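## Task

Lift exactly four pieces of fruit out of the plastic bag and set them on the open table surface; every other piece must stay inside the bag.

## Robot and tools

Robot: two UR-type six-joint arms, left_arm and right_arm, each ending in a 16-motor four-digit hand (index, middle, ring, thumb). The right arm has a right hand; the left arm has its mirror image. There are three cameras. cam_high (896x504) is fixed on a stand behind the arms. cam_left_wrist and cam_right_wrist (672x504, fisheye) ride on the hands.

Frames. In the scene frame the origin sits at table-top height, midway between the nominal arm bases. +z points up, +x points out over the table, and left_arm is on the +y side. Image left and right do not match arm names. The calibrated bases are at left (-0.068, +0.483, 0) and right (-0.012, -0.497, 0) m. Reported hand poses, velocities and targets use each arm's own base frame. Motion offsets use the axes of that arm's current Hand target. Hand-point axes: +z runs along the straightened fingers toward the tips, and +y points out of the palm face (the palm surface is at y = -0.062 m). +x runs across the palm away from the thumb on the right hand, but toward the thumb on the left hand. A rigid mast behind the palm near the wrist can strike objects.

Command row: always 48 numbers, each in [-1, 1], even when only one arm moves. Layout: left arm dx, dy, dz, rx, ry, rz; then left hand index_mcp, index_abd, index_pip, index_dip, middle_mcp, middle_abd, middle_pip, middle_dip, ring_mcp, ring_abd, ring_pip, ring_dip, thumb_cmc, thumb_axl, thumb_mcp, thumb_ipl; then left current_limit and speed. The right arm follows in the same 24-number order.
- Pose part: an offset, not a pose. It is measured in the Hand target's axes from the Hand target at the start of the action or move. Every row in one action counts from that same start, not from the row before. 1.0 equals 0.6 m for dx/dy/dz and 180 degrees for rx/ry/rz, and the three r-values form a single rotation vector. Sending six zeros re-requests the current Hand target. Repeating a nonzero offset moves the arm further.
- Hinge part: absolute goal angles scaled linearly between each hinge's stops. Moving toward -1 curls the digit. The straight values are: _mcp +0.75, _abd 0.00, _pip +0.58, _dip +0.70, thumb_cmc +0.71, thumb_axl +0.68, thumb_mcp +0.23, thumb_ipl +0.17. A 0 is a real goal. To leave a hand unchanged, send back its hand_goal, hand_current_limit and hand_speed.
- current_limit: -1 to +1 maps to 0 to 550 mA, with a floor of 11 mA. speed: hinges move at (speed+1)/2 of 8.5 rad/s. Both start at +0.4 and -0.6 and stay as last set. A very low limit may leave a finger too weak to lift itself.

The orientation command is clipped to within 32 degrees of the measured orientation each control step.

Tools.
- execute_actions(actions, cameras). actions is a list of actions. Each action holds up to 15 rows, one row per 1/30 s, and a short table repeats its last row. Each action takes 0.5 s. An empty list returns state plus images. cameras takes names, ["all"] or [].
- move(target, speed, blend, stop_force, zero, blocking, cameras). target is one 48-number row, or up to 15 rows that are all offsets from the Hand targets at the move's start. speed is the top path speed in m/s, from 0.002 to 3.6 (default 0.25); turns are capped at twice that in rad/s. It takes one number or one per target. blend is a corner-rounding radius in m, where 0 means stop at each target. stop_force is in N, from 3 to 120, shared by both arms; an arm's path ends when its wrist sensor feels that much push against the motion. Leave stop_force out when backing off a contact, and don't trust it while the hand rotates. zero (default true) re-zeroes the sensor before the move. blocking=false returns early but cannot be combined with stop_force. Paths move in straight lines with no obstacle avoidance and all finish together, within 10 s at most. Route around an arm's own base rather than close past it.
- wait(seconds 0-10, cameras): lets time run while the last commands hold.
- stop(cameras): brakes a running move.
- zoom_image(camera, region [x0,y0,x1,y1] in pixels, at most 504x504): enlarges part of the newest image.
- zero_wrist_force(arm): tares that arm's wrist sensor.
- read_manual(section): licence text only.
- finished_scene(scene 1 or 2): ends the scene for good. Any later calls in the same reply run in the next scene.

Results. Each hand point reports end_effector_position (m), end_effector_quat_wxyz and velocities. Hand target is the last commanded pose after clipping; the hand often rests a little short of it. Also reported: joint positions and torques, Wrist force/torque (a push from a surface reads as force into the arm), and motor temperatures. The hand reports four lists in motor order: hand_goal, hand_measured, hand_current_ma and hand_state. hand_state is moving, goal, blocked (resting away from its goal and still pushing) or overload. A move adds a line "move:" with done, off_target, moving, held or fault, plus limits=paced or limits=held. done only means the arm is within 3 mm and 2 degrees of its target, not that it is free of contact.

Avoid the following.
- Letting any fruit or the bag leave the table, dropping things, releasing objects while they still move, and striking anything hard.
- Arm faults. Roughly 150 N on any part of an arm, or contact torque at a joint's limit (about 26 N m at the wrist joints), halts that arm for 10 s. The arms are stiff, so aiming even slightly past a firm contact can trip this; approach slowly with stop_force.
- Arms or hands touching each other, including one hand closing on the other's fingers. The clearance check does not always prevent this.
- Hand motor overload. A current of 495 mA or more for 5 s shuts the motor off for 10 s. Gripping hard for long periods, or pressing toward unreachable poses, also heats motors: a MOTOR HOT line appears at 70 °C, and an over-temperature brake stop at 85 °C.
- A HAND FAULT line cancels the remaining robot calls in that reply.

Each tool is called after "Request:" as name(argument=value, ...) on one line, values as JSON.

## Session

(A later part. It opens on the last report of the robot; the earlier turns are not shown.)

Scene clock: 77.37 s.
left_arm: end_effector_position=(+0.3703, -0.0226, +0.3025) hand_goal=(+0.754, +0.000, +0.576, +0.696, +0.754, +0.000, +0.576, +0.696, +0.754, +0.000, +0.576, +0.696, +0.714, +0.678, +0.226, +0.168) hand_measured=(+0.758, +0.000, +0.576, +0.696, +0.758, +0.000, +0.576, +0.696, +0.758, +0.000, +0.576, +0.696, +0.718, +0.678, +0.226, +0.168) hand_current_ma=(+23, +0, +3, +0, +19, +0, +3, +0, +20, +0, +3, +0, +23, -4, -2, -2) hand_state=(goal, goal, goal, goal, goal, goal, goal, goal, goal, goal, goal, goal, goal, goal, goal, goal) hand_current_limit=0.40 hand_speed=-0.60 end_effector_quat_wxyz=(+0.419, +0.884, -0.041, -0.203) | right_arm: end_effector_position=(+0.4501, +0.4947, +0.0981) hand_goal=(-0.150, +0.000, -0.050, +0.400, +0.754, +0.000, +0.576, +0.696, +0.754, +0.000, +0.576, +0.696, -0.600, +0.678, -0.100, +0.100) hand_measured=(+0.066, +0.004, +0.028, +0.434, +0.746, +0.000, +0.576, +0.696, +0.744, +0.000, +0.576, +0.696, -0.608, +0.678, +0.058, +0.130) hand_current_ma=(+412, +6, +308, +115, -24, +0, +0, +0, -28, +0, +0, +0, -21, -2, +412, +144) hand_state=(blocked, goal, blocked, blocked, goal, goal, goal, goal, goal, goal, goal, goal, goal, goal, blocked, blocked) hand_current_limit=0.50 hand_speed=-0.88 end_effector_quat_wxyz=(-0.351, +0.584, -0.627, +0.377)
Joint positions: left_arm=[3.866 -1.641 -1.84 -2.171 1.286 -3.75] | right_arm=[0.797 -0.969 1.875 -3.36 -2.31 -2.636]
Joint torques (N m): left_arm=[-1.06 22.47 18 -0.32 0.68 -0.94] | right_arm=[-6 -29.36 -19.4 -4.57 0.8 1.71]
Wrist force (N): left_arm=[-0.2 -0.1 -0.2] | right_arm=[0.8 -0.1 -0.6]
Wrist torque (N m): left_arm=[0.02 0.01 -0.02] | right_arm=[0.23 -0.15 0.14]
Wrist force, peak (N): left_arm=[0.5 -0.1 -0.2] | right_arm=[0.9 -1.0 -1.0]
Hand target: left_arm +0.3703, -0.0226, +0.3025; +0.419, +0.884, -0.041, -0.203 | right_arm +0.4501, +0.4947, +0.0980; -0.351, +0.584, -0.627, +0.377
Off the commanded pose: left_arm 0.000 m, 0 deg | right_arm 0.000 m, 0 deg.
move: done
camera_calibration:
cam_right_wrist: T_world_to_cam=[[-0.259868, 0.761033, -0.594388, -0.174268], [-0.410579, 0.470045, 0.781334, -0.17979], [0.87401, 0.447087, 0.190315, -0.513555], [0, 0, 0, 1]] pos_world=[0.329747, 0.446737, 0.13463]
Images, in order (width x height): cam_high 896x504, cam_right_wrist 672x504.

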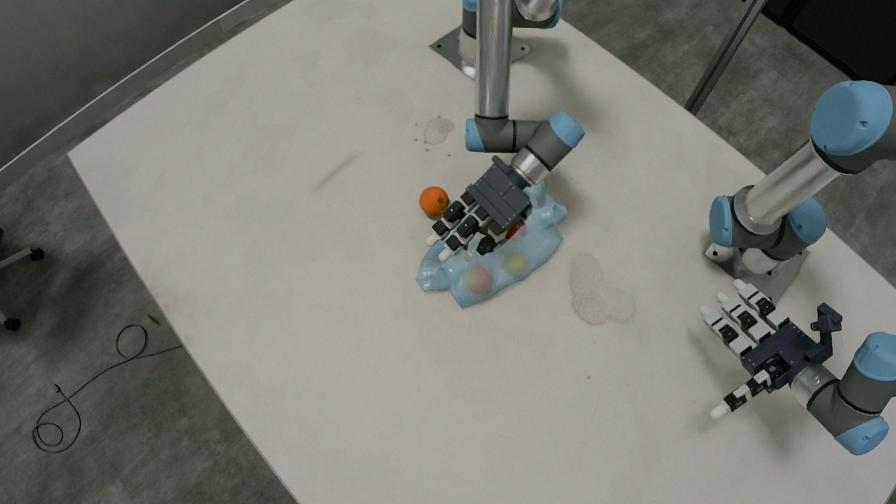

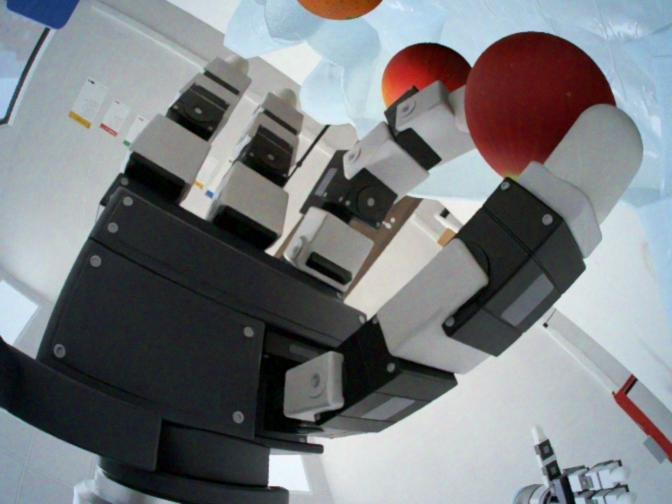

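Request:
move(target=[[0,0,0,0,0,0,0.754,0,0.576,0.696,0.754,0,0.576,0.696,0.754,0,0.576,0.696,0.714,0.678,0.226,0.168,0.4,-0.6,0,-0.1501,-0.0798,0,0,0,-0.15,0,-0.05,0.4,0.754,0,0.576,0.696,0.754,0,0.576,0.696,-0.6,0.678,-0.1,0.1,0.5,-0.88],[0,0,0,0,0,0,0.754,0,0.576,0.696,0.754,0,0.576,0.696,0.754,0,0.576,0.696,0.714,0.678,0.226,0.168,0.4,-0.6,0.4005,-0.1366,-0.1051,0,0,0,-0.15,0,-0.05,0.4,0.754,0,0.576,0.696,0.754,0,0.576,0.696,-0.6,0.678,-0.1,0.1,0.5,-0.88],[0,0,0,0,0,0,0.754,0,0.576,0.696,0.754,0,0.576,0.696,0.754,0,0.576,0.696,0.714,0.678,0.226,0.168,0.4,-0.6,0.4005,0.0473,-0.0073,0,0,0,-0.15,0,-0.05,0.4,0.754,0,0.576,0.696,0.754,0,0.576,0.696,-0.6,0.678,-0.1,0.1,0.5,-0.88]], speed=[0.15,0.25,0.2], blend=[0.03,0.04,0], cameras=["cam_high","cam_right_wrist"])

Request:
zoom_image(camera="cam_high", region=[380, 130, 580, 320])

Scene clock: 81.63 s.
left_arm: end_effector_position=(+0.3703, -0.0226, +0.3025) hand_goal=(+0.754, +0.000, +0.576, +0.696, +0.754, +0.000, +0.576, +0.696, +0.754, +0.000, +0.576, +0.696, +0.714, +0.678, +0.226, +0.168) hand_measured=(+0.758, +0.000, +0.576, +0.696, +0.758, +0.000, +0.576, +0.696, +0.758, +0.000, +0.576, +0.696, +0.718, +0.678, +0.226, +0.168) hand_current_ma=(+23, +0, +3, +0, +19, +0, +3, +0, +20, +0, +3, +0, +23, -4, -2, -2) hand_state=(goal, goal, goal, goal, goal, goal, goal, goal, goal, goal, goal, goal, goal, goal, goal, goal) hand_current_limit=0.40 hand_speed=-0.60 end_effector_quat_wxyz=(+0.419, +0.884, -0.041, -0.203) | right_arm: end_effector_position=(+0.4159, +0.2562, +0.0751) hand_goal=(-0.150, +0.000, -0.050, +0.400, +0.754, +0.000, +0.576, +0.696, +0.754, +0.000, +0.576, +0.696, -0.600, +0.678, -0.100, +0.100) hand_measured=(+0.066, +0.004, +0.028, +0.434, +0.746, +0.000, +0.576, +0.696, +0.744, +0.000, +0.576, +0.696, -0.610, +0.678, +0.058, +0.130) hand_current_ma=(+412, +8, +308, +115, -25, +0, +0, +0, -29, +0, +0, +0, -25, -2, +412, +144) hand_state=(blocked, goal, blocked, blocked, goal, goal, goal, goal, goal, goal, goal, goal, goal, goal, blocked, blocked) hand_current_limit=0.50 hand_speed=-0.88 end_effector_quat_wxyz=(-0.351, +0.584, -0.627, +0.377)
Joint positions: left_arm=[3.866 -1.641 -1.84 -2.171 1.286 -3.75] | right_arm=[0.383 -1.153 2.461 -3.915 -1.968 -2.917]
Joint torques (N m): left_arm=[-0.46 22.65 18.46 -0.3 0.78 -1.18] | right_arm=[3.55 -16.28 -24.31 -4.62 -2.09 -1.66]
Wrist force (N): left_arm=[0.0 0.1 -0.3] | right_arm=[0.9 0.0 -0.1]
Wrist torque (N m): left_arm=[0.05 0.00 0.00] | right_arm=[0.18 -0.15 0.31]
Wrist force, peak (N): left_arm=[0.3 -0.6 -0.4] | right_arm=[1.0 1.7 1.0]
Hand target: left_arm +0.3703, -0.0226, +0.3025; +0.419, +0.884, -0.041, -0.203 | right_arm +0.4159, +0.2562, +0.0750; -0.351, +0.584, -0.627, +0.377
Off the commanded pose: left_arm 0.000 m, 0 deg | right_arm 0.000 m, 0 deg.
move: done
camera_calibration:
cam_right_wrist: T_world_to_cam=[[-0.259931, 0.760933, -0.594489, -0.0152197], [-0.410469, 0.47019, 0.781304, -0.063809], [0.874043, 0.447104, 0.190122, -0.372516], [0, 0, 0, 1]] pos_world=[0.295447, 0.208137, 0.11163]
Images, in order (width x height): cam_high 896x504, cam_right_wrist 672x504.

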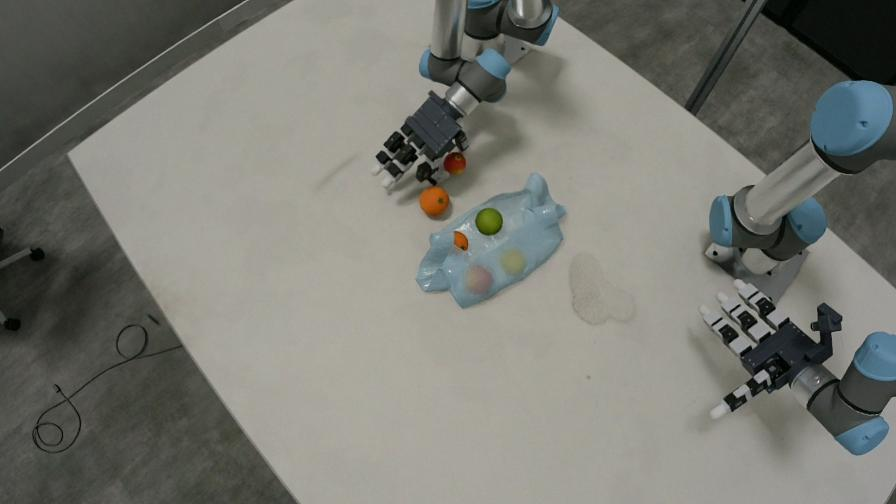

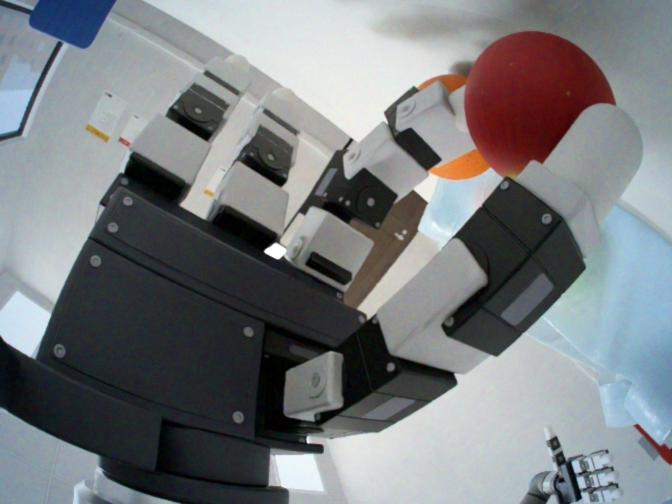

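Scaled by 2.520 from the camera's 896x504 image, which has a finer 1280x720 frame.

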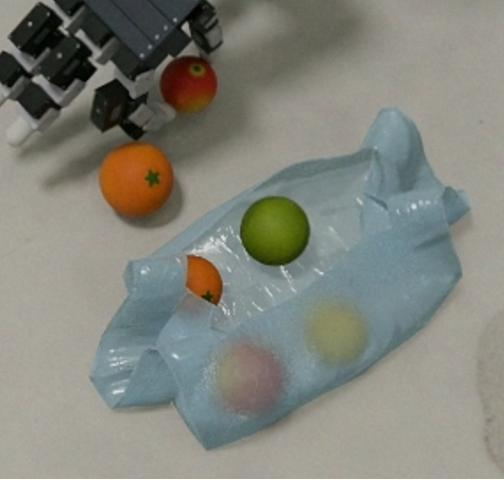

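Request:
move(target=[0,0,0,0,0,0,0.754,0,0.576,0.696,0.754,0,0.576,0.696,0.754,0,0.576,0.696,0.714,0.678,0.226,0.168,0.4,-0.6,0,0.0294,0.01565,0,0,0,-0.15,0,-0.05,0.4,0.754,0,0.576,0.696,0.754,0,0.576,0.696,-0.6,0.678,-0.1,0.1,0.5,-0.88], speed=0.025, stop_force=3)

Scene clock: 83.83 s.
left_arm: end_effector_position=(+0.3703, -0.0226, +0.3025) hand_goal=(+0.754, +0.000, +0.576, +0.696, +0.754, +0.000, +0.576, +0.696, +0.754, +0.000, +0.576, +0.696, +0.714, +0.678, +0.226, +0.168) hand_measured=(+0.758, +0.000, +0.576, +0.696, +0.758, +0.000, +0.576, +0.696, +0.758, +0.000, +0.576, +0.696, +0.718, +0.678, +0.226, +0.168) hand_current_ma=(+23, +0, +3, +0, +19, +0, +3, +0, +20, +0, +3, +0, +23, -4, -2, -2) hand_state=(goal, goal, goal, goal, goal, goal, goal, goal, goal, goal, goal, goal, goal, goal, goal, goal) hand_current_limit=0.40 hand_speed=-0.60 end_effector_quat_wxyz=(+0.419, +0.884, -0.041, -0.203) | right_arm: end_effector_position=(+0.4159, +0.2562, +0.0551) hand_goal=(-0.150, +0.000, -0.050, +0.400, +0.754, +0.000, +0.576, +0.696, +0.754, +0.000, +0.576, +0.696, -0.600, +0.678, -0.100, +0.100) hand_measured=(+0.066, +0.004, +0.028, +0.434, +0.746, +0.000, +0.576, +0.696, +0.744, +0.000, +0.576, +0.696, -0.610, +0.678, +0.058, +0.130) hand_current_ma=(+412, +8, +308, +115, -25, +0, +0, +0, -29, +0, +0, +0, -26, -2, +413, +144) hand_state=(blocked, goal, blocked, blocked, goal, goal, goal, goal, goal, goal, goal, goal, goal, goal, blocked, blocked) hand_current_limit=0.50 hand_speed=-0.88 end_effector_quat_wxyz=(-0.351, +0.584, -0.627, +0.377)
Joint positions: left_arm=[3.866 -1.641 -1.84 -2.171 1.286 -3.75] | right_arm=[0.383 -1.08 2.461 -3.988 -1.968 -2.917]
Joint torques (N m): left_arm=[-0.84 22.83 18.39 -0.31 0.83 -1.14] | right_arm=[-3.02 -35.53 -21.84 -1.09 1.34 -0.04]
Wrist force (N): left_arm=[0.0 -0.4 -0.2] | right_arm=[1.1 -0.5 -0.6]
Wrist torque (N m): left_arm=[-0.03 -0.01 0.01] | right_arm=[0.16 -0.18 0.34]
Wrist force, peak (N): left_arm=[0.2 -0.1 -0.6] | right_arm=[1.2 -0.9 -0.6]
Hand target: left_arm +0.3703, -0.0226, +0.3025; +0.419, +0.884, -0.041, -0.203 | right_arm +0.4159, +0.2562, +0.0551; -0.351, +0.584, -0.627, +0.377
Off the commanded pose: left_arm 0.000 m, 0 deg | right_arm 0.000 m, 0 deg.
move: done

Request:
execute_actions(actions=[])

Request:
zoom_image(camera="cam_right_wrist", region=[372, 0, 672, 300])

Request:
zoom_image(camera="cam_high", region=[380, 130, 500, 240])

Scene clock: 87.47 s.
left_arm: end_effector_position=(+0.3703, -0.0226, +0.3025) hand_goal=(+0.754, +0.000, +0.576, +0.696, +0.754, +0.000, +0.576, +0.696, +0.754, +0.000, +0.576, +0.696, +0.714, +0.678, +0.226, +0.168) hand_measured=(+0.758, +0.000, +0.576, +0.696, +0.758, +0.000, +0.576, +0.696, +0.758, +0.000, +0.576, +0.696, +0.718, +0.678, +0.226, +0.168) hand_current_ma=(+23, +0, +3, +0, +19, +0, +3, +0, +20, +0, +3, +0, +23, -4, -2, -2) hand_state=(goal, goal, goal, goal, goal, goal, goal, goal, goal, goal, goal, goal, goal, goal, goal, goal) hand_current_limit=0.40 hand_speed=-0.60 end_effector_quat_wxyz=(+0.419, +0.884, -0.041, -0.203) | right_arm: end_effector_position=(+0.4159, +0.2562, +0.0551) hand_goal=(-0.150, +0.000, -0.050, +0.400, +0.754, +0.000, +0.576, +0.696, +0.754, +0.000, +0.576, +0.696, -0.600, +0.678, -0.100, +0.100) hand_measured=(+0.066, +0.004, +0.028, +0.434, +0.746, +0.000, +0.576, +0.696, +0.744, +0.000, +0.576, +0.696, -0.610, +0.678, +0.058, +0.130) hand_current_ma=(+413, +8, +308, +115, -25, +0, +0, +0, -29, +0, +0, +0, -26, -2, +412, +144) hand_state=(blocked, goal, blocked, blocked, goal, goal, goal, goal, goal, goal, goal, goal, goal, goal, blocked, blocked) hand_current_limit=0.50 hand_speed=-0.88 end_effector_quat_wxyz=(-0.351, +0.584, -0.627, +0.377)
Joint positions: left_arm=[3.866 -1.641 -1.84 -2.171 1.286 -3.75] | right_arm=[0.383 -1.08 2.461 -3.988 -1.968 -2.917]
Joint velocities: within noise
Joint torques (N m): left_arm=[-0.77 22.89 18.64 -0.34 0.96 -1.29] | right_arm=[-2.41 -35.79 -21.95 -1.15 1.35 -2.01]
Motor temperatures (°C): left_arm=[34 35 26 39 37 36] | right_arm=[28 27 25 37 37 37]
Wrist force (N): left_arm=[0.0 0.1 -0.2] | right_arm=[1.0 -0.2 -0.6]
Wrist torque (N m): left_arm=[0.03 0.00 0.00] | right_arm=[0.19 -0.16 0.34]
Wrist force, peak (N): left_arm=[0.3 -0.1 -0.6] | right_arm=[1.3 -0.6 -0.6]
Hand target: left_arm +0.3703, -0.0226, +0.3025; +0.419, +0.884, -0.041, -0.203 | right_arm +0.4159, +0.2562, +0.0551; -0.351, +0.584, -0.627, +0.377
Off the commanded pose: left_arm 0.000 m, 0 deg | right_arm 0.000 m, 0 deg.
camera_calibration:
cam_left_wrist: T_world_to_cam=[[-0.74893, 0.628503, -0.209974, 0.316276], [0.658498, 0.741302, -0.129818, -0.233451], [0.0740633, -0.235492, -0.96905, 0.385093], [0, 0, 0, 1]] pos_world=[0.362074, 0.0649639, 0.409278]
cam_right_wrist: T_world_to_cam=[[-0.259899, 0.760983, -0.594439, -0.0271671], [-0.410524, 0.470117, 0.781319, -0.0480338], [0.874026, 0.447096, 0.190219, -0.368784], [0, 0, 0, 1]] pos_world=[0.295547, 0.208137, 0.0915302]

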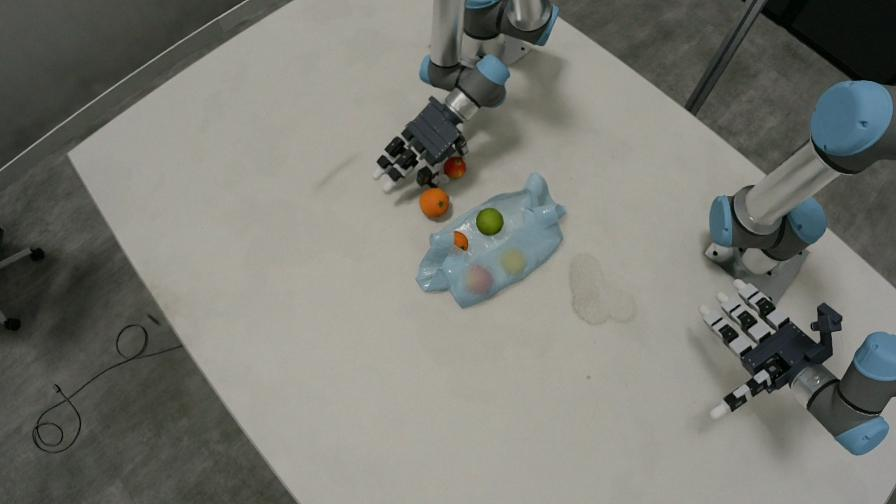

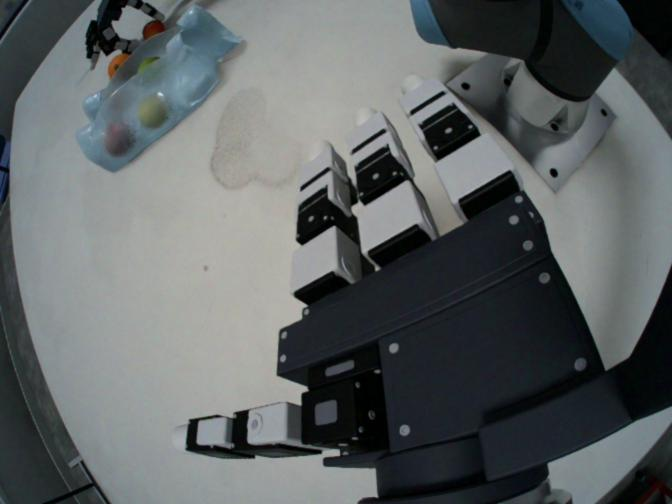

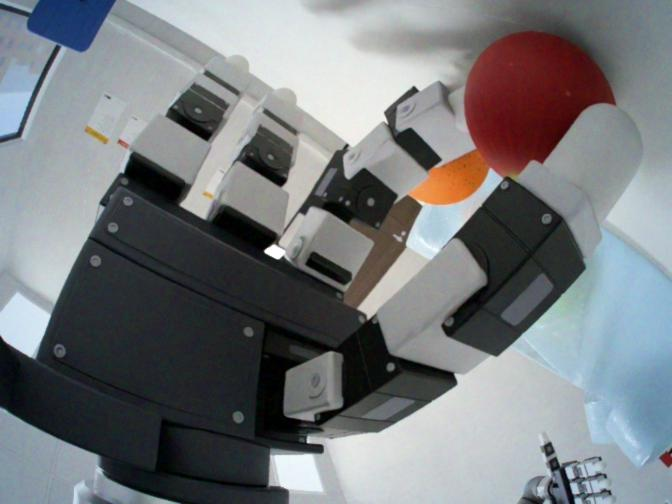

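Scaled by 1.680 from the camera's 672x504 image, which has a finer 960x720 frame.

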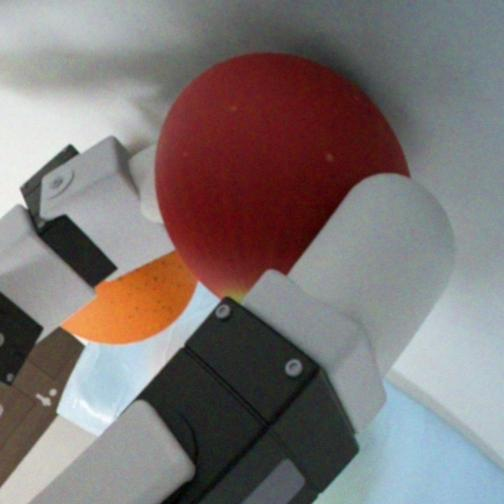

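Scaled by 4.200 from the camera's 896x504 image, which has a finer 1280x720 frame.

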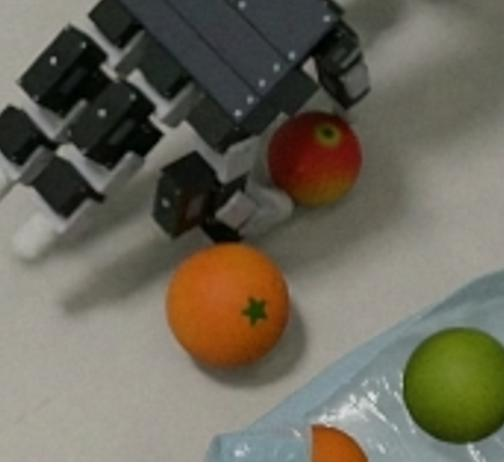

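Request:
move(target=[0,0,0,0,0,0,0.754,0,0.576,0.696,0.754,0,0.576,0.696,0.754,0,0.576,0.696,0.714,0.678,0.226,0.168,0.4,-0.6,0,0.00883,0.0047,0,0,0,-0.15,0,-0.05,0.4,0.754,0,0.576,0.696,0.754,0,0.576,0.696,-0.6,0.678,-0.1,0.1,0.5,-0.88], speed=0.02, stop_force=3)

Scene clock: 88.93 s.
left_arm: end_effector_position=(+0.3703, -0.0226, +0.3025) hand_goal=(+0.754, +0.000, +0.576, +0.696, +0.754, +0.000, +0.576, +0.696, +0.754, +0.000, +0.576, +0.696, +0.714, +0.678, +0.226, +0.168) hand_measured=(+0.758, +0.000, +0.576, +0.696, +0.758, +0.000, +0.576, +0.696, +0.758, +0.000, +0.576, +0.696, +0.718, +0.678, +0.226, +0.168) hand_current_ma=(+23, +0, +3, +0, +19, +0, +3, +0, +20, +0, +3, +0, +23, -4, -2, -2) hand_state=(goal, goal, goal, goal, goal, goal, goal, goal, goal, goal, goal, goal, goal, goal, goal, goal) hand_current_limit=0.40 hand_speed=-0.60 end_effector_quat_wxyz=(+0.419, +0.884, -0.041, -0.203) | right_arm: end_effector_position=(+0.4160, +0.2562, +0.0536) hand_goal=(-0.150, +0.000, -0.050, +0.400, +0.754, +0.000, +0.576, +0.696, +0.754, +0.000, +0.576, +0.696, -0.600, +0.678, -0.100, +0.100) hand_measured=(+0.066, +0.004, +0.022, +0.430, +0.746, +0.000, +0.576, +0.696, +0.744, +0.000, +0.576, +0.696, -0.614, +0.678, +0.058, +0.130) hand_current_ma=(+413, +9, +273, +101, -25, +0, +0, +0, -29, +0, +0, +0, -43, -2, +413, +144) hand_state=(blocked, goal, blocked, blocked, goal, goal, goal, goal, goal, goal, goal, goal, goal, goal, blocked, blocked) hand_current_limit=0.50 hand_speed=-0.88 end_effector_quat_wxyz=(-0.351, +0.584, -0.627, +0.377)
Joint positions: left_arm=[3.866 -1.641 -1.84 -2.171 1.286 -3.75] | right_arm=[0.383 -1.074 2.46 -3.994 -1.968 -2.917]
Joint torques (N m): left_arm=[-0.89 22.49 19.08 -0.39 0.82 -1.26] | right_arm=[-2.62 -24.74 -8.46 -4.07 1.16 -1.89]
Wrist force (N): left_arm=[0.0 -0.1 -0.5] | right_arm=[1.2 -1.7 -1.5]
Wrist torque (N m): left_arm=[0.03 -0.01 0.00] | right_arm=[0.05 -0.19 0.35]
Wrist force, peak (N): left_arm=[0.1 -0.2 -0.5] | right_arm=[1.1 -3.2 -2.4]
Hand target: left_arm +0.3703, -0.0226, +0.3025; +0.419, +0.884, -0.041, -0.203 | right_arm +0.4160, +0.2562, +0.0536; -0.351, +0.584, -0.627, +0.377 (not the last commanded pose)
Off the commanded pose: left_arm 0.000 m, 0 deg | right_arm 0.005 m, 0 deg.
move: contact (right_arm)

Request:
move(target=[[0,0,0,0,0,0,0.754,0,0.576,0.696,0.754,0,0.576,0.696,0.754,0,0.576,0.696,0.714,0.678,0.226,0.168,0.4,-0.6,0,0,0,0,0,0,0.07,0,0.025,0.435,0.754,0,0.576,0.696,0.754,0,0.576,0.696,-0.6,0.678,0.07,0.14,0.3,-0.9],[0,0,0,0,0,0,0.754,0,0.576,0.696,0.754,0,0.576,0.696,0.754,0,0.576,0.696,0.714,0.678,0.226,0.168,0.4,-0.6,0,0,0,0,0,0,0.12,0,0.08,0.48,0.754,0,0.576,0.696,0.754,0,0.576,0.696,-0.571,0.678,0.15,0.168,0.3,-0.9]])

Request:
move(target=[[0,0,0,0,0,0,0.754,0,0.576,0.696,0.754,0,0.576,0.696,0.754,0,0.576,0.696,0.714,0.678,0.226,0.168,0.4,-0.6,0,0,0,0,0,0,0.15,0,0.1,0.5,0.754,0,0.576,0.696,0.754,0,0.576,0.696,-0.571,0.678,0.25,0.168,0.3,-0.9],[0,0,0,0,0,0,0.754,0,0.576,0.696,0.754,0,0.576,0.696,0.754,0,0.576,0.696,0.714,0.678,0.226,0.168,0.4,-0.6,0,-0.1766,-0.0939,0,0,0,0.15,0,0.1,0.5,0.754,0,0.576,0.696,0.754,0,0.576,0.696,-0.571,0.678,0.25,0.168,0.3,-0.9]], speed=[0.1,0.12], cameras=["cam_high","cam_right_wrist"])

Request:
zoom_image(camera="cam_high", region=[380, 130, 580, 320])

Scene clock: 90.87 s.
left_arm: end_effector_position=(+0.3703, -0.0226, +0.3025) hand_goal=(+0.754, +0.000, +0.576, +0.696, +0.754, +0.000, +0.576, +0.696, +0.754, +0.000, +0.576, +0.696, +0.714, +0.678, +0.226, +0.168) hand_measured=(+0.758, +0.000, +0.576, +0.696, +0.758, +0.000, +0.576, +0.696, +0.758, +0.000, +0.576, +0.696, +0.718, +0.678, +0.226, +0.168) hand_current_ma=(+23, +0, +3, +0, +19, +0, +3, +0, +20, +0, +3, +0, +23, -4, -2, -2) hand_state=(goal, goal, goal, goal, goal, goal, goal, goal, goal, goal, goal, goal, goal, goal, goal, goal) hand_current_limit=0.40 hand_speed=-0.60 end_effector_quat_wxyz=(+0.419, +0.884, -0.041, -0.203) | right_arm: end_effector_position=(+0.4160, +0.2562, +0.0536) hand_goal=(+0.120, +0.000, +0.080, +0.480, +0.754, +0.000, +0.576, +0.696, +0.754, +0.000, +0.576, +0.696, -0.570, +0.678, +0.150, +0.168) hand_measured=(+0.112, +0.002, +0.078, +0.478, +0.746, +0.000, +0.576, +0.696, +0.744, +0.000, +0.576, +0.696, -0.574, +0.678, +0.144, +0.166) hand_current_ma=(-23, +6, -5, -6, -25, +0, +0, +0, -29, +0, +0, +0, -8, -2, -18, -7) hand_state=(goal, goal, goal, goal, goal, goal, goal, goal, goal, goal, goal, goal, goal, goal, goal, goal) hand_current_limit=0.30 hand_speed=-0.90 end_effector_quat_wxyz=(-0.351, +0.584, -0.627, +0.377)
Joint positions: left_arm=[3.866 -1.641 -1.84 -2.171 1.286 -3.75] | right_arm=[0.383 -1.074 2.46 -3.994 -1.968 -2.917]
Joint torques (N m): left_arm=[-0.77 22.47 18.24 -0.22 0.94 -1.24] | right_arm=[-2.73 -21 4.07 -3.67 1.09 -1.88]
Wrist force (N): left_arm=[-0.2 0.0 -0.1] | right_arm=[1.0 -0.2 -0.3]
Wrist torque (N m): left_arm=[0.01 0.03 -0.01] | right_arm=[0.18 -0.16 0.33]
Wrist force, peak (N): left_arm=[0.4 -0.1 -0.4] | right_arm=[1.2 -1.9 -1.7]
Hand target: left_arm +0.3703, -0.0226, +0.3025; +0.419, +0.884, -0.041, -0.203 | right_arm +0.4160, +0.2562, +0.0536; -0.351, +0.584, -0.627, +0.377
Off the commanded pose: left_arm 0.000 m, 0 deg | right_arm 0.000 m, 0 deg.
move: done

Scene clock: 92.97 s.
left_arm: end_effector_position=(+0.3703, -0.0226, +0.3025) hand_goal=(+0.754, +0.000, +0.576, +0.696, +0.754, +0.000, +0.576, +0.696, +0.754, +0.000, +0.576, +0.696, +0.714, +0.678, +0.226, +0.168) hand_measured=(+0.758, +0.000, +0.576, +0.696, +0.758, +0.000, +0.576, +0.696, +0.758, +0.000, +0.576, +0.696, +0.718, +0.678, +0.226, +0.168) hand_current_ma=(+23, +0, +3, +0, +19, +0, +3, +0, +20, +0, +3, +0, +23, -4, -2, -2) hand_state=(goal, goal, goal, goal, goal, goal, goal, goal, goal, goal, goal, goal, goal, goal, goal, goal) hand_current_limit=0.40 hand_speed=-0.60 end_effector_quat_wxyz=(+0.419, +0.884, -0.041, -0.203) | right_arm: end_effector_position=(+0.4160, +0.2562, +0.1736) hand_goal=(+0.150, +0.000, +0.100, +0.500, +0.754, +0.000, +0.576, +0.696, +0.754, +0.000, +0.576, +0.696, -0.570, +0.678, +0.250, +0.168) hand_measured=(+0.142, +0.002, +0.098, +0.498, +0.746, +0.000, +0.576, +0.696, +0.744, +0.000, +0.576, +0.696, -0.574, +0.678, +0.244, +0.166) hand_current_ma=(-25, +6, -6, -6, -25, +0, +0, +0, -29, +0, +0, +0, -8, -2, -21, -7) hand_state=(goal, goal, goal, goal, goal, goal, goal, goal, goal, goal, goal, goal, goal, goal, goal, goal) hand_current_limit=0.30 hand_speed=-0.90 end_effector_quat_wxyz=(-0.351, +0.584, -0.627, +0.377)
Joint positions: left_arm=[3.866 -1.641 -1.84 -2.171 1.286 -3.75] | right_arm=[0.383 -1.475 2.407 -3.54 -1.968 -2.917]
Joint torques (N m): left_arm=[-0.64 22.79 18.01 -0.37 0.96 -1.37] | right_arm=[-3.36 -21.8 -3.33 -2.13 -0.42 1.63]
Wrist force (N): left_arm=[0.2 0.0 -0.2] | right_arm=[0.7 0.0 -0.3]
Wrist torque (N m): left_arm=[0.03 -0.03 0.01] | right_arm=[0.22 -0.16 0.19]
Wrist force, peak (N): left_arm=[0.4 -0.3 -0.6] | right_arm=[1.0 1.2 0.5]
Hand target: left_arm +0.3703, -0.0226, +0.3025; +0.419, +0.884, -0.041, -0.203 | right_arm +0.4160, +0.2562, +0.1736; -0.351, +0.584, -0.627, +0.377
Off the commanded pose: left_arm 0.000 m, 0 deg | right_arm 0.000 m, 0 deg.
move: done
camera_calibration:
cam_right_wrist: T_world_to_cam=[[-0.259662, 0.76108, -0.594418, 0.043163], [-0.410697, 0.470061, 0.781262, -0.140671], [0.874016, 0.44699, 0.190516, -0.391426], [0, 0, 0, 1]] pos_world=[0.295547, 0.208237, 0.210131]
Images, in order (width x height): cam_high 896x504, cam_right_wrist 672x504.

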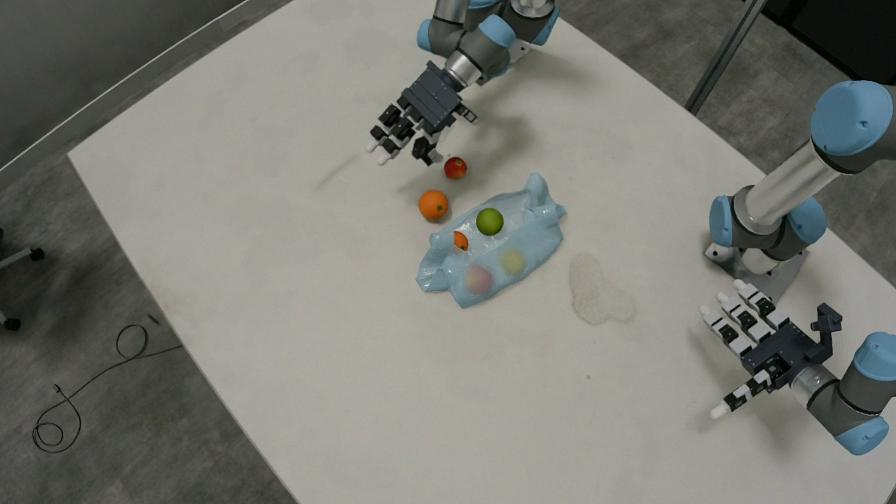

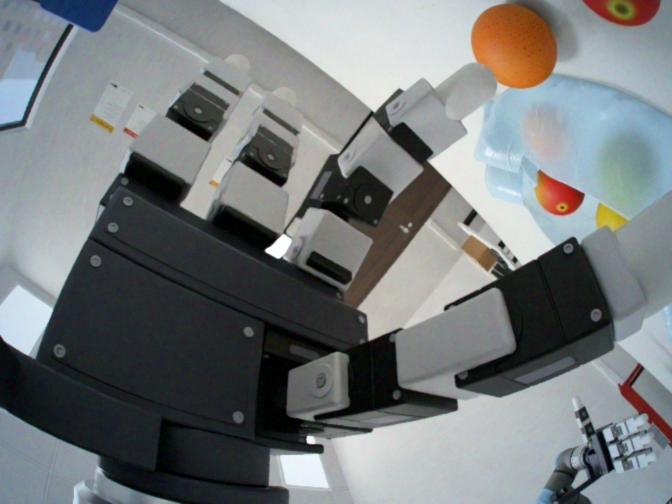

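Scaled by 2.520 from the camera's 896x504 image, which has a finer 1280x720 frame.

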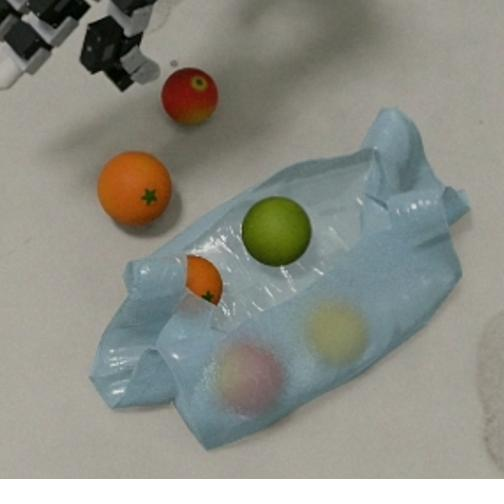

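Request:
move(target=[0,0,0,0,0,0,0.754,0,0.576,0.696,0.754,0,0.576,0.696,0.754,0,0.576,0.696,0.714,0.678,0.226,0.168,0.4,-0.6,-0.2802,-0.0025,0.053,0,0.0392,0.0209,0.13,0,0.066,0.478,0.754,0,0.576,0.696,0.754,0,0.576,0.696,-0.571,0.678,0.18,0.168,0.4,-0.7], speed=0.25, cameras=["cam_high","cam_right_wrist"])

Request:
zoom_image(camera="cam_high", region=[450, 170, 570, 280])

Request:
zoom_image(camera="cam_right_wrist", region=[372, 0, 672, 300])

Scene clock: 95.93 s.
left_arm: end_effector_position=(+0.3703, -0.0226, +0.3025) hand_goal=(+0.754, +0.000, +0.576, +0.696, +0.754, +0.000, +0.576, +0.696, +0.754, +0.000, +0.576, +0.696, +0.714, +0.678, +0.226, +0.168) hand_measured=(+0.758, +0.000, +0.576, +0.696, +0.758, +0.000, +0.576, +0.696, +0.758, +0.000, +0.576, +0.696, +0.718, +0.678, +0.226, +0.168) hand_current_ma=(+23, +0, +3, +0, +19, +0, +3, +0, +20, +0, +3, +0, +23, -4, -2, -2) hand_state=(goal, goal, goal, goal, goal, goal, goal, goal, goal, goal, goal, goal, goal, goal, goal, goal) hand_current_limit=0.40 hand_speed=-0.60 end_effector_quat_wxyz=(+0.419, +0.884, -0.041, -0.203) | right_arm: end_effector_position=(+0.4566, +0.4218, +0.1600) hand_goal=(+0.130, +0.000, +0.066, +0.478, +0.754, +0.000, +0.576, +0.696, +0.754, +0.000, +0.576, +0.696, -0.570, +0.678, +0.180, +0.168) hand_measured=(+0.130, +0.002, +0.070, +0.482, +0.746, +0.000, +0.576, +0.696, +0.744, +0.000, +0.576, +0.696, -0.572, +0.678, +0.180, +0.166) hand_current_ma=(-2, +4, +10, +8, -25, +0, +0, +0, -29, +0, +0, +0, -3, -2, +0, -7) hand_state=(goal, goal, goal, goal, goal, goal, goal, goal, goal, goal, goal, goal, goal, goal, goal, goal) hand_current_limit=0.40 hand_speed=-0.70 end_effector_quat_wxyz=(+0.324, -0.539, +0.666, -0.400)
Joint positions: left_arm=[3.866 -1.641 -1.84 -2.171 1.286 -3.75] | right_arm=[0.72 -1.161 1.971 -3.225 -2.357 -2.58]
Joint torques (N m): left_arm=[-0.81 23.04 17.56 -0.43 0.95 -1.35] | right_arm=[3.11 -30.04 -20.13 -2.53 -0.51 -0.32]
Wrist force (N): left_arm=[0.1 -0.1 -0.2] | right_arm=[0.8 -0.4 -0.7]
Wrist torque (N m): left_arm=[0.01 -0.01 0.01] | right_arm=[0.16 -0.18 0.25]
Wrist force, peak (N): left_arm=[0.2 -0.4 -0.4] | right_arm=[2.5 -0.3 -0.7]
Hand target: left_arm +0.3703, -0.0226, +0.3025; +0.419, +0.884, -0.041, -0.203 | right_arm +0.4566, +0.4219, +0.1600; +0.324, -0.539, +0.666, -0.400
Off the commanded pose: left_arm 0.000 m, 0 deg | right_arm 0.000 m, 0 deg.
move: done
camera_calibration:
cam_right_wrist: T_world_to_cam=[[-0.151466, 0.789802, -0.594366, -0.141979], [-0.341308, 0.522531, 0.781326, -0.244932], [0.927667, 0.321206, 0.19042, -0.469734], [0, 0, 0, 1]] pos_world=[0.330655, 0.391002, 0.196431]
Images, in order (width x height): cam_high 896x504, cam_right_wrist 672x504.

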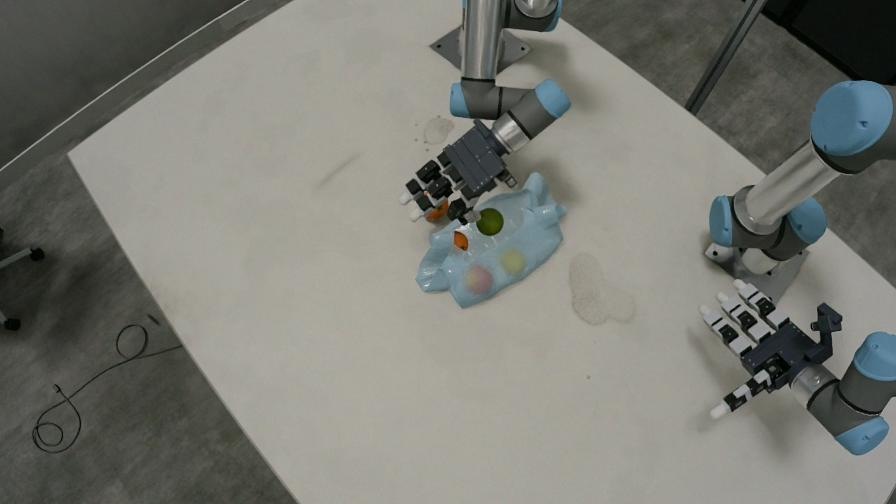

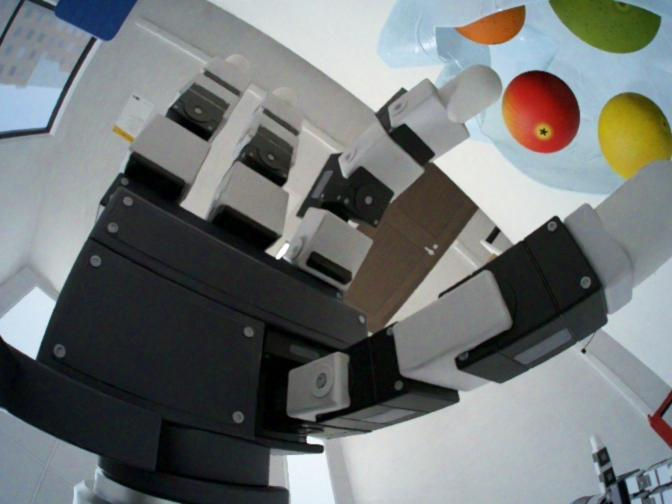

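Scaled by 4.200 from the camera's 896x504 image, which has a finer 1280x720 frame.

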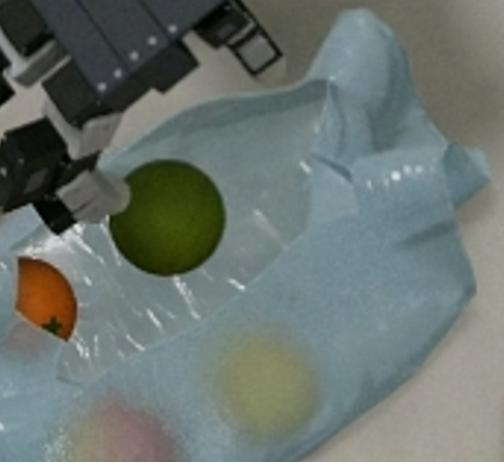

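Scaled by 1.680 from the camera's 672x504 image, which has a finer 960x720 frame.

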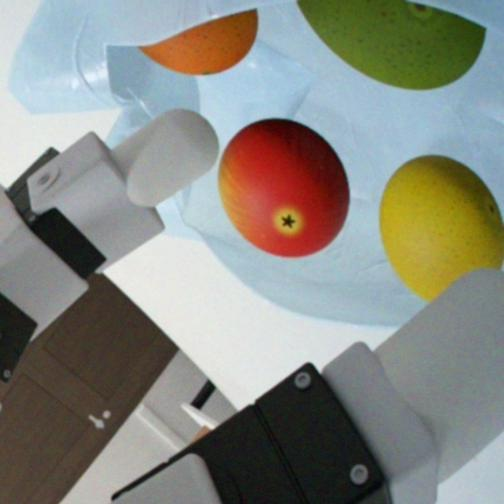

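Request:
move(target=[0,0,0,0,0,0,0.754,0,0.576,0.696,0.754,0,0.576,0.696,0.754,0,0.576,0.696,0.714,0.678,0.226,0.168,0.4,-0.6,0,0.1104,0.0587,0,0,0,0.13,0,0.066,0.478,0.754,0,0.576,0.696,0.754,0,0.576,0.696,-0.571,0.678,0.18,0.168,0.4,-0.7], speed=0.12)

Request:
move(target=[0,0,0,0,0,0,0.754,0,0.576,0.696,0.754,0,0.576,0.696,0.754,0,0.576,0.696,0.714,0.678,0.226,0.168,0.4,-0.6,0,0.0353,0.0188,0,0,0,0.13,0,0.066,0.478,0.754,0,0.576,0.696,0.754,0,0.576,0.696,-0.571,0.678,0.18,0.168,0.4,-0.7], speed=0.06, stop_force=5, cameras=["cam_high","cam_right_wrist"])

Request:
zoom_image(camera="cam_high", region=[450, 170, 570, 280])

Request:
zoom_image(camera="cam_right_wrist", region=[372, 0, 672, 300])

Scene clock: 97.90 s.
left_arm: end_effector_position=(+0.3703, -0.0226, +0.3025) hand_goal=(+0.754, +0.000, +0.576, +0.696, +0.754, +0.000, +0.576, +0.696, +0.754, +0.000, +0.576, +0.696, +0.714, +0.678, +0.226, +0.168) hand_measured=(+0.758, +0.000, +0.576, +0.696, +0.758, +0.000, +0.576, +0.696, +0.758, +0.000, +0.576, +0.696, +0.718, +0.678, +0.226, +0.168) hand_current_ma=(+23, +0, +3, +0, +19, +0, +3, +0, +20, +0, +3, +0, +23, -4, -2, -2) hand_state=(goal, goal, goal, goal, goal, goal, goal, goal, goal, goal, goal, goal, goal, goal, goal, goal) hand_current_limit=0.40 hand_speed=-0.60 end_effector_quat_wxyz=(+0.419, +0.884, -0.041, -0.203) | right_arm: end_effector_position=(+0.4565, +0.4218, +0.0849) hand_goal=(+0.130, +0.000, +0.066, +0.478, +0.754, +0.000, +0.576, +0.696, +0.754, +0.000, +0.576, +0.696, -0.570, +0.678, +0.180, +0.168) hand_measured=(+0.130, +0.002, +0.070, +0.482, +0.746, +0.000, +0.576, +0.696, +0.744, +0.000, +0.576, +0.696, -0.572, +0.678, +0.180, +0.166) hand_current_ma=(-2, +4, +9, +8, -25, +0, +0, +0, -29, +0, +0, +0, -3, -2, +0, -7) hand_state=(goal, goal, goal, goal, goal, goal, goal, goal, goal, goal, goal, goal, goal, goal, goal, goal) hand_current_limit=0.40 hand_speed=-0.70 end_effector_quat_wxyz=(+0.324, -0.539, +0.666, -0.400)
Joint positions: left_arm=[3.866 -1.641 -1.84 -2.171 1.286 -3.75] | right_arm=[0.72 -1.01 2.005 -3.41 -2.357 -2.58]
Joint torques (N m): left_arm=[-0.78 23.08 18.23 -0.43 0.87 -1.31] | right_arm=[3.24 -37.99 -31.42 -1.76 -2.51 -1.71]
Wrist force (N): left_arm=[0.0 0.0 -0.2] | right_arm=[0.7 -0.1 -1.1]
Wrist torque (N m): left_arm=[0.02 -0.01 0.00] | right_arm=[0.31 -0.17 0.19]
Wrist force, peak (N): left_arm=[-0.2 0.0 -0.5] | right_arm=[0.6 -2.0 -1.3]
Hand target: left_arm +0.3703, -0.0226, +0.3025; +0.419, +0.884, -0.041, -0.203 | right_arm +0.4566, +0.4219, +0.0849; +0.324, -0.539, +0.666, -0.400
Off the commanded pose: left_arm 0.000 m, 0 deg | right_arm 0.000 m, 0 deg.
move: done

Scene clock: 99.20 s.
left_arm: end_effector_position=(+0.3703, -0.0226, +0.3025) hand_goal=(+0.754, +0.000, +0.576, +0.696, +0.754, +0.000, +0.576, +0.696, +0.754, +0.000, +0.576, +0.696, +0.714, +0.678, +0.226, +0.168) hand_measured=(+0.758, +0.000, +0.576, +0.696, +0.758, +0.000, +0.576, +0.696, +0.758, +0.000, +0.576, +0.696, +0.718, +0.678, +0.226, +0.168) hand_current_ma=(+23, +0, +3, +0, +19, +0, +3, +0, +20, +0, +3, +0, +23, -4, -2, -2) hand_state=(goal, goal, goal, goal, goal, goal, goal, goal, goal, goal, goal, goal, goal, goal, goal, goal) hand_current_limit=0.40 hand_speed=-0.60 end_effector_quat_wxyz=(+0.419, +0.884, -0.041, -0.203) | right_arm: end_effector_position=(+0.4566, +0.4218, +0.0609) hand_goal=(+0.130, +0.000, +0.066, +0.478, +0.754, +0.000, +0.576, +0.696, +0.754, +0.000, +0.576, +0.696, -0.570, +0.678, +0.180, +0.168) hand_measured=(+0.128, +0.002, +0.068, +0.482, +0.746, +0.000, +0.576, +0.696, +0.744, +0.000, +0.576, +0.696, -0.572, +0.678, +0.180, +0.166) hand_current_ma=(-3, +4, +5, +8, -25, +0, +0, +0, -29, +0, +0, +0, -3, -2, +0, -6) hand_state=(goal, goal, goal, goal, goal, goal, goal, goal, goal, goal, goal, goal, goal, goal, goal, goal) hand_current_limit=0.40 hand_speed=-0.70 end_effector_quat_wxyz=(+0.324, -0.539, +0.666, -0.400)
Joint positions: left_arm=[3.866 -1.641 -1.84 -2.171 1.286 -3.75] | right_arm=[0.72 -0.956 2.008 -3.466 -2.357 -2.58]
Joint torques (N m): left_arm=[-1 23.09 18.53 -0.29 1.02 -1.47] | right_arm=[-2.93 -47.16 -21.96 -0.86 -0.07 -2.07]
Wrist force (N): left_arm=[-0.2 0.0 -0.2] | right_arm=[0.9 -0.1 -0.9]
Wrist torque (N m): left_arm=[0.02 0.02 -0.02] | right_arm=[0.27 -0.19 0.22]
Wrist force, peak (N): left_arm=[0.2 0.0 -0.6] | right_arm=[0.5 -2.6 -3.0]
Hand target: left_arm +0.3703, -0.0226, +0.3025; +0.419, +0.884, -0.041, -0.203 | right_arm +0.4566, +0.4219, +0.0609; +0.324, -0.539, +0.666, -0.400
Off the commanded pose: left_arm 0.000 m, 0 deg | right_arm 0.000 m, 0 deg.
move: done
camera_calibration:
cam_right_wrist: T_world_to_cam=[[-0.151412, 0.78978, -0.594409, -0.200827], [-0.341166, 0.522635, 0.781319, -0.167667], [0.927729, 0.321093, 0.190313, -0.450849], [0, 0, 0, 1]] pos_world=[0.330655, 0.391002, 0.0974304]
Images, in order (width x height): cam_high 896x504, cam_right_wrist 672x504.

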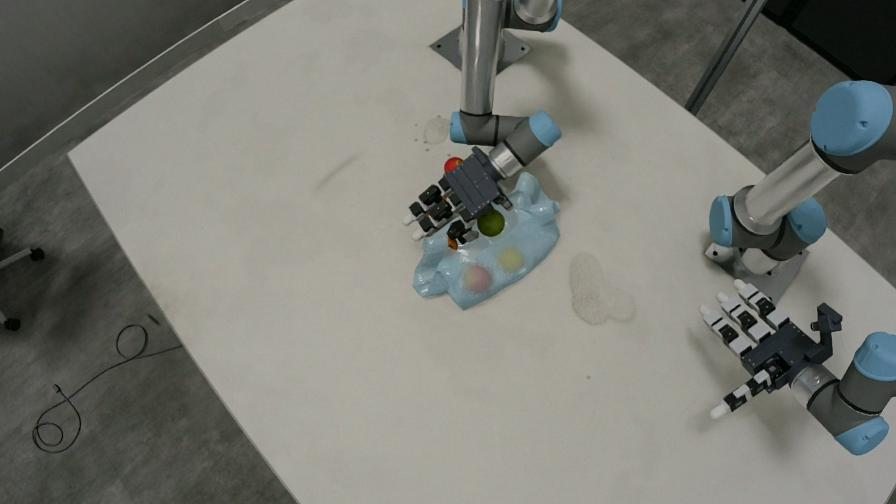

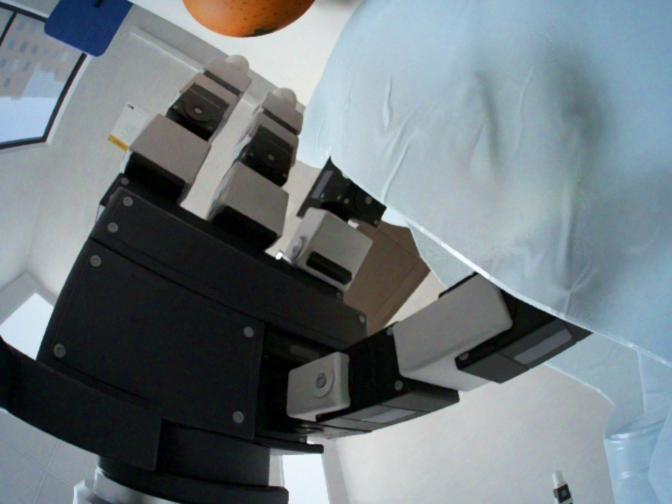

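Scaled by 4.200 from the camera's 896x504 image, which has a finer 1280x720 frame.

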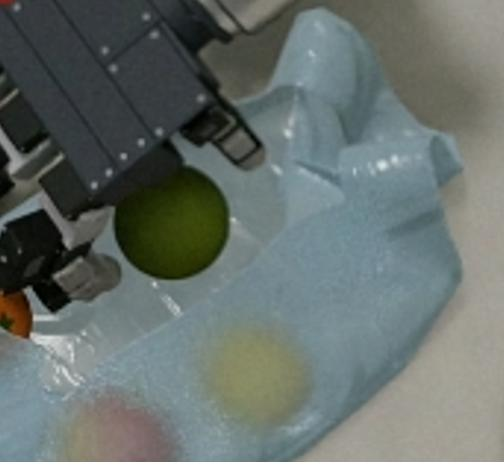

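Scaled by 1.680 from the camera's 672x504 image, which has a finer 960x720 frame.

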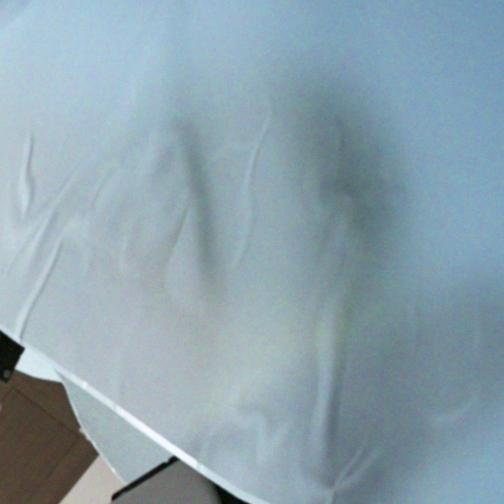

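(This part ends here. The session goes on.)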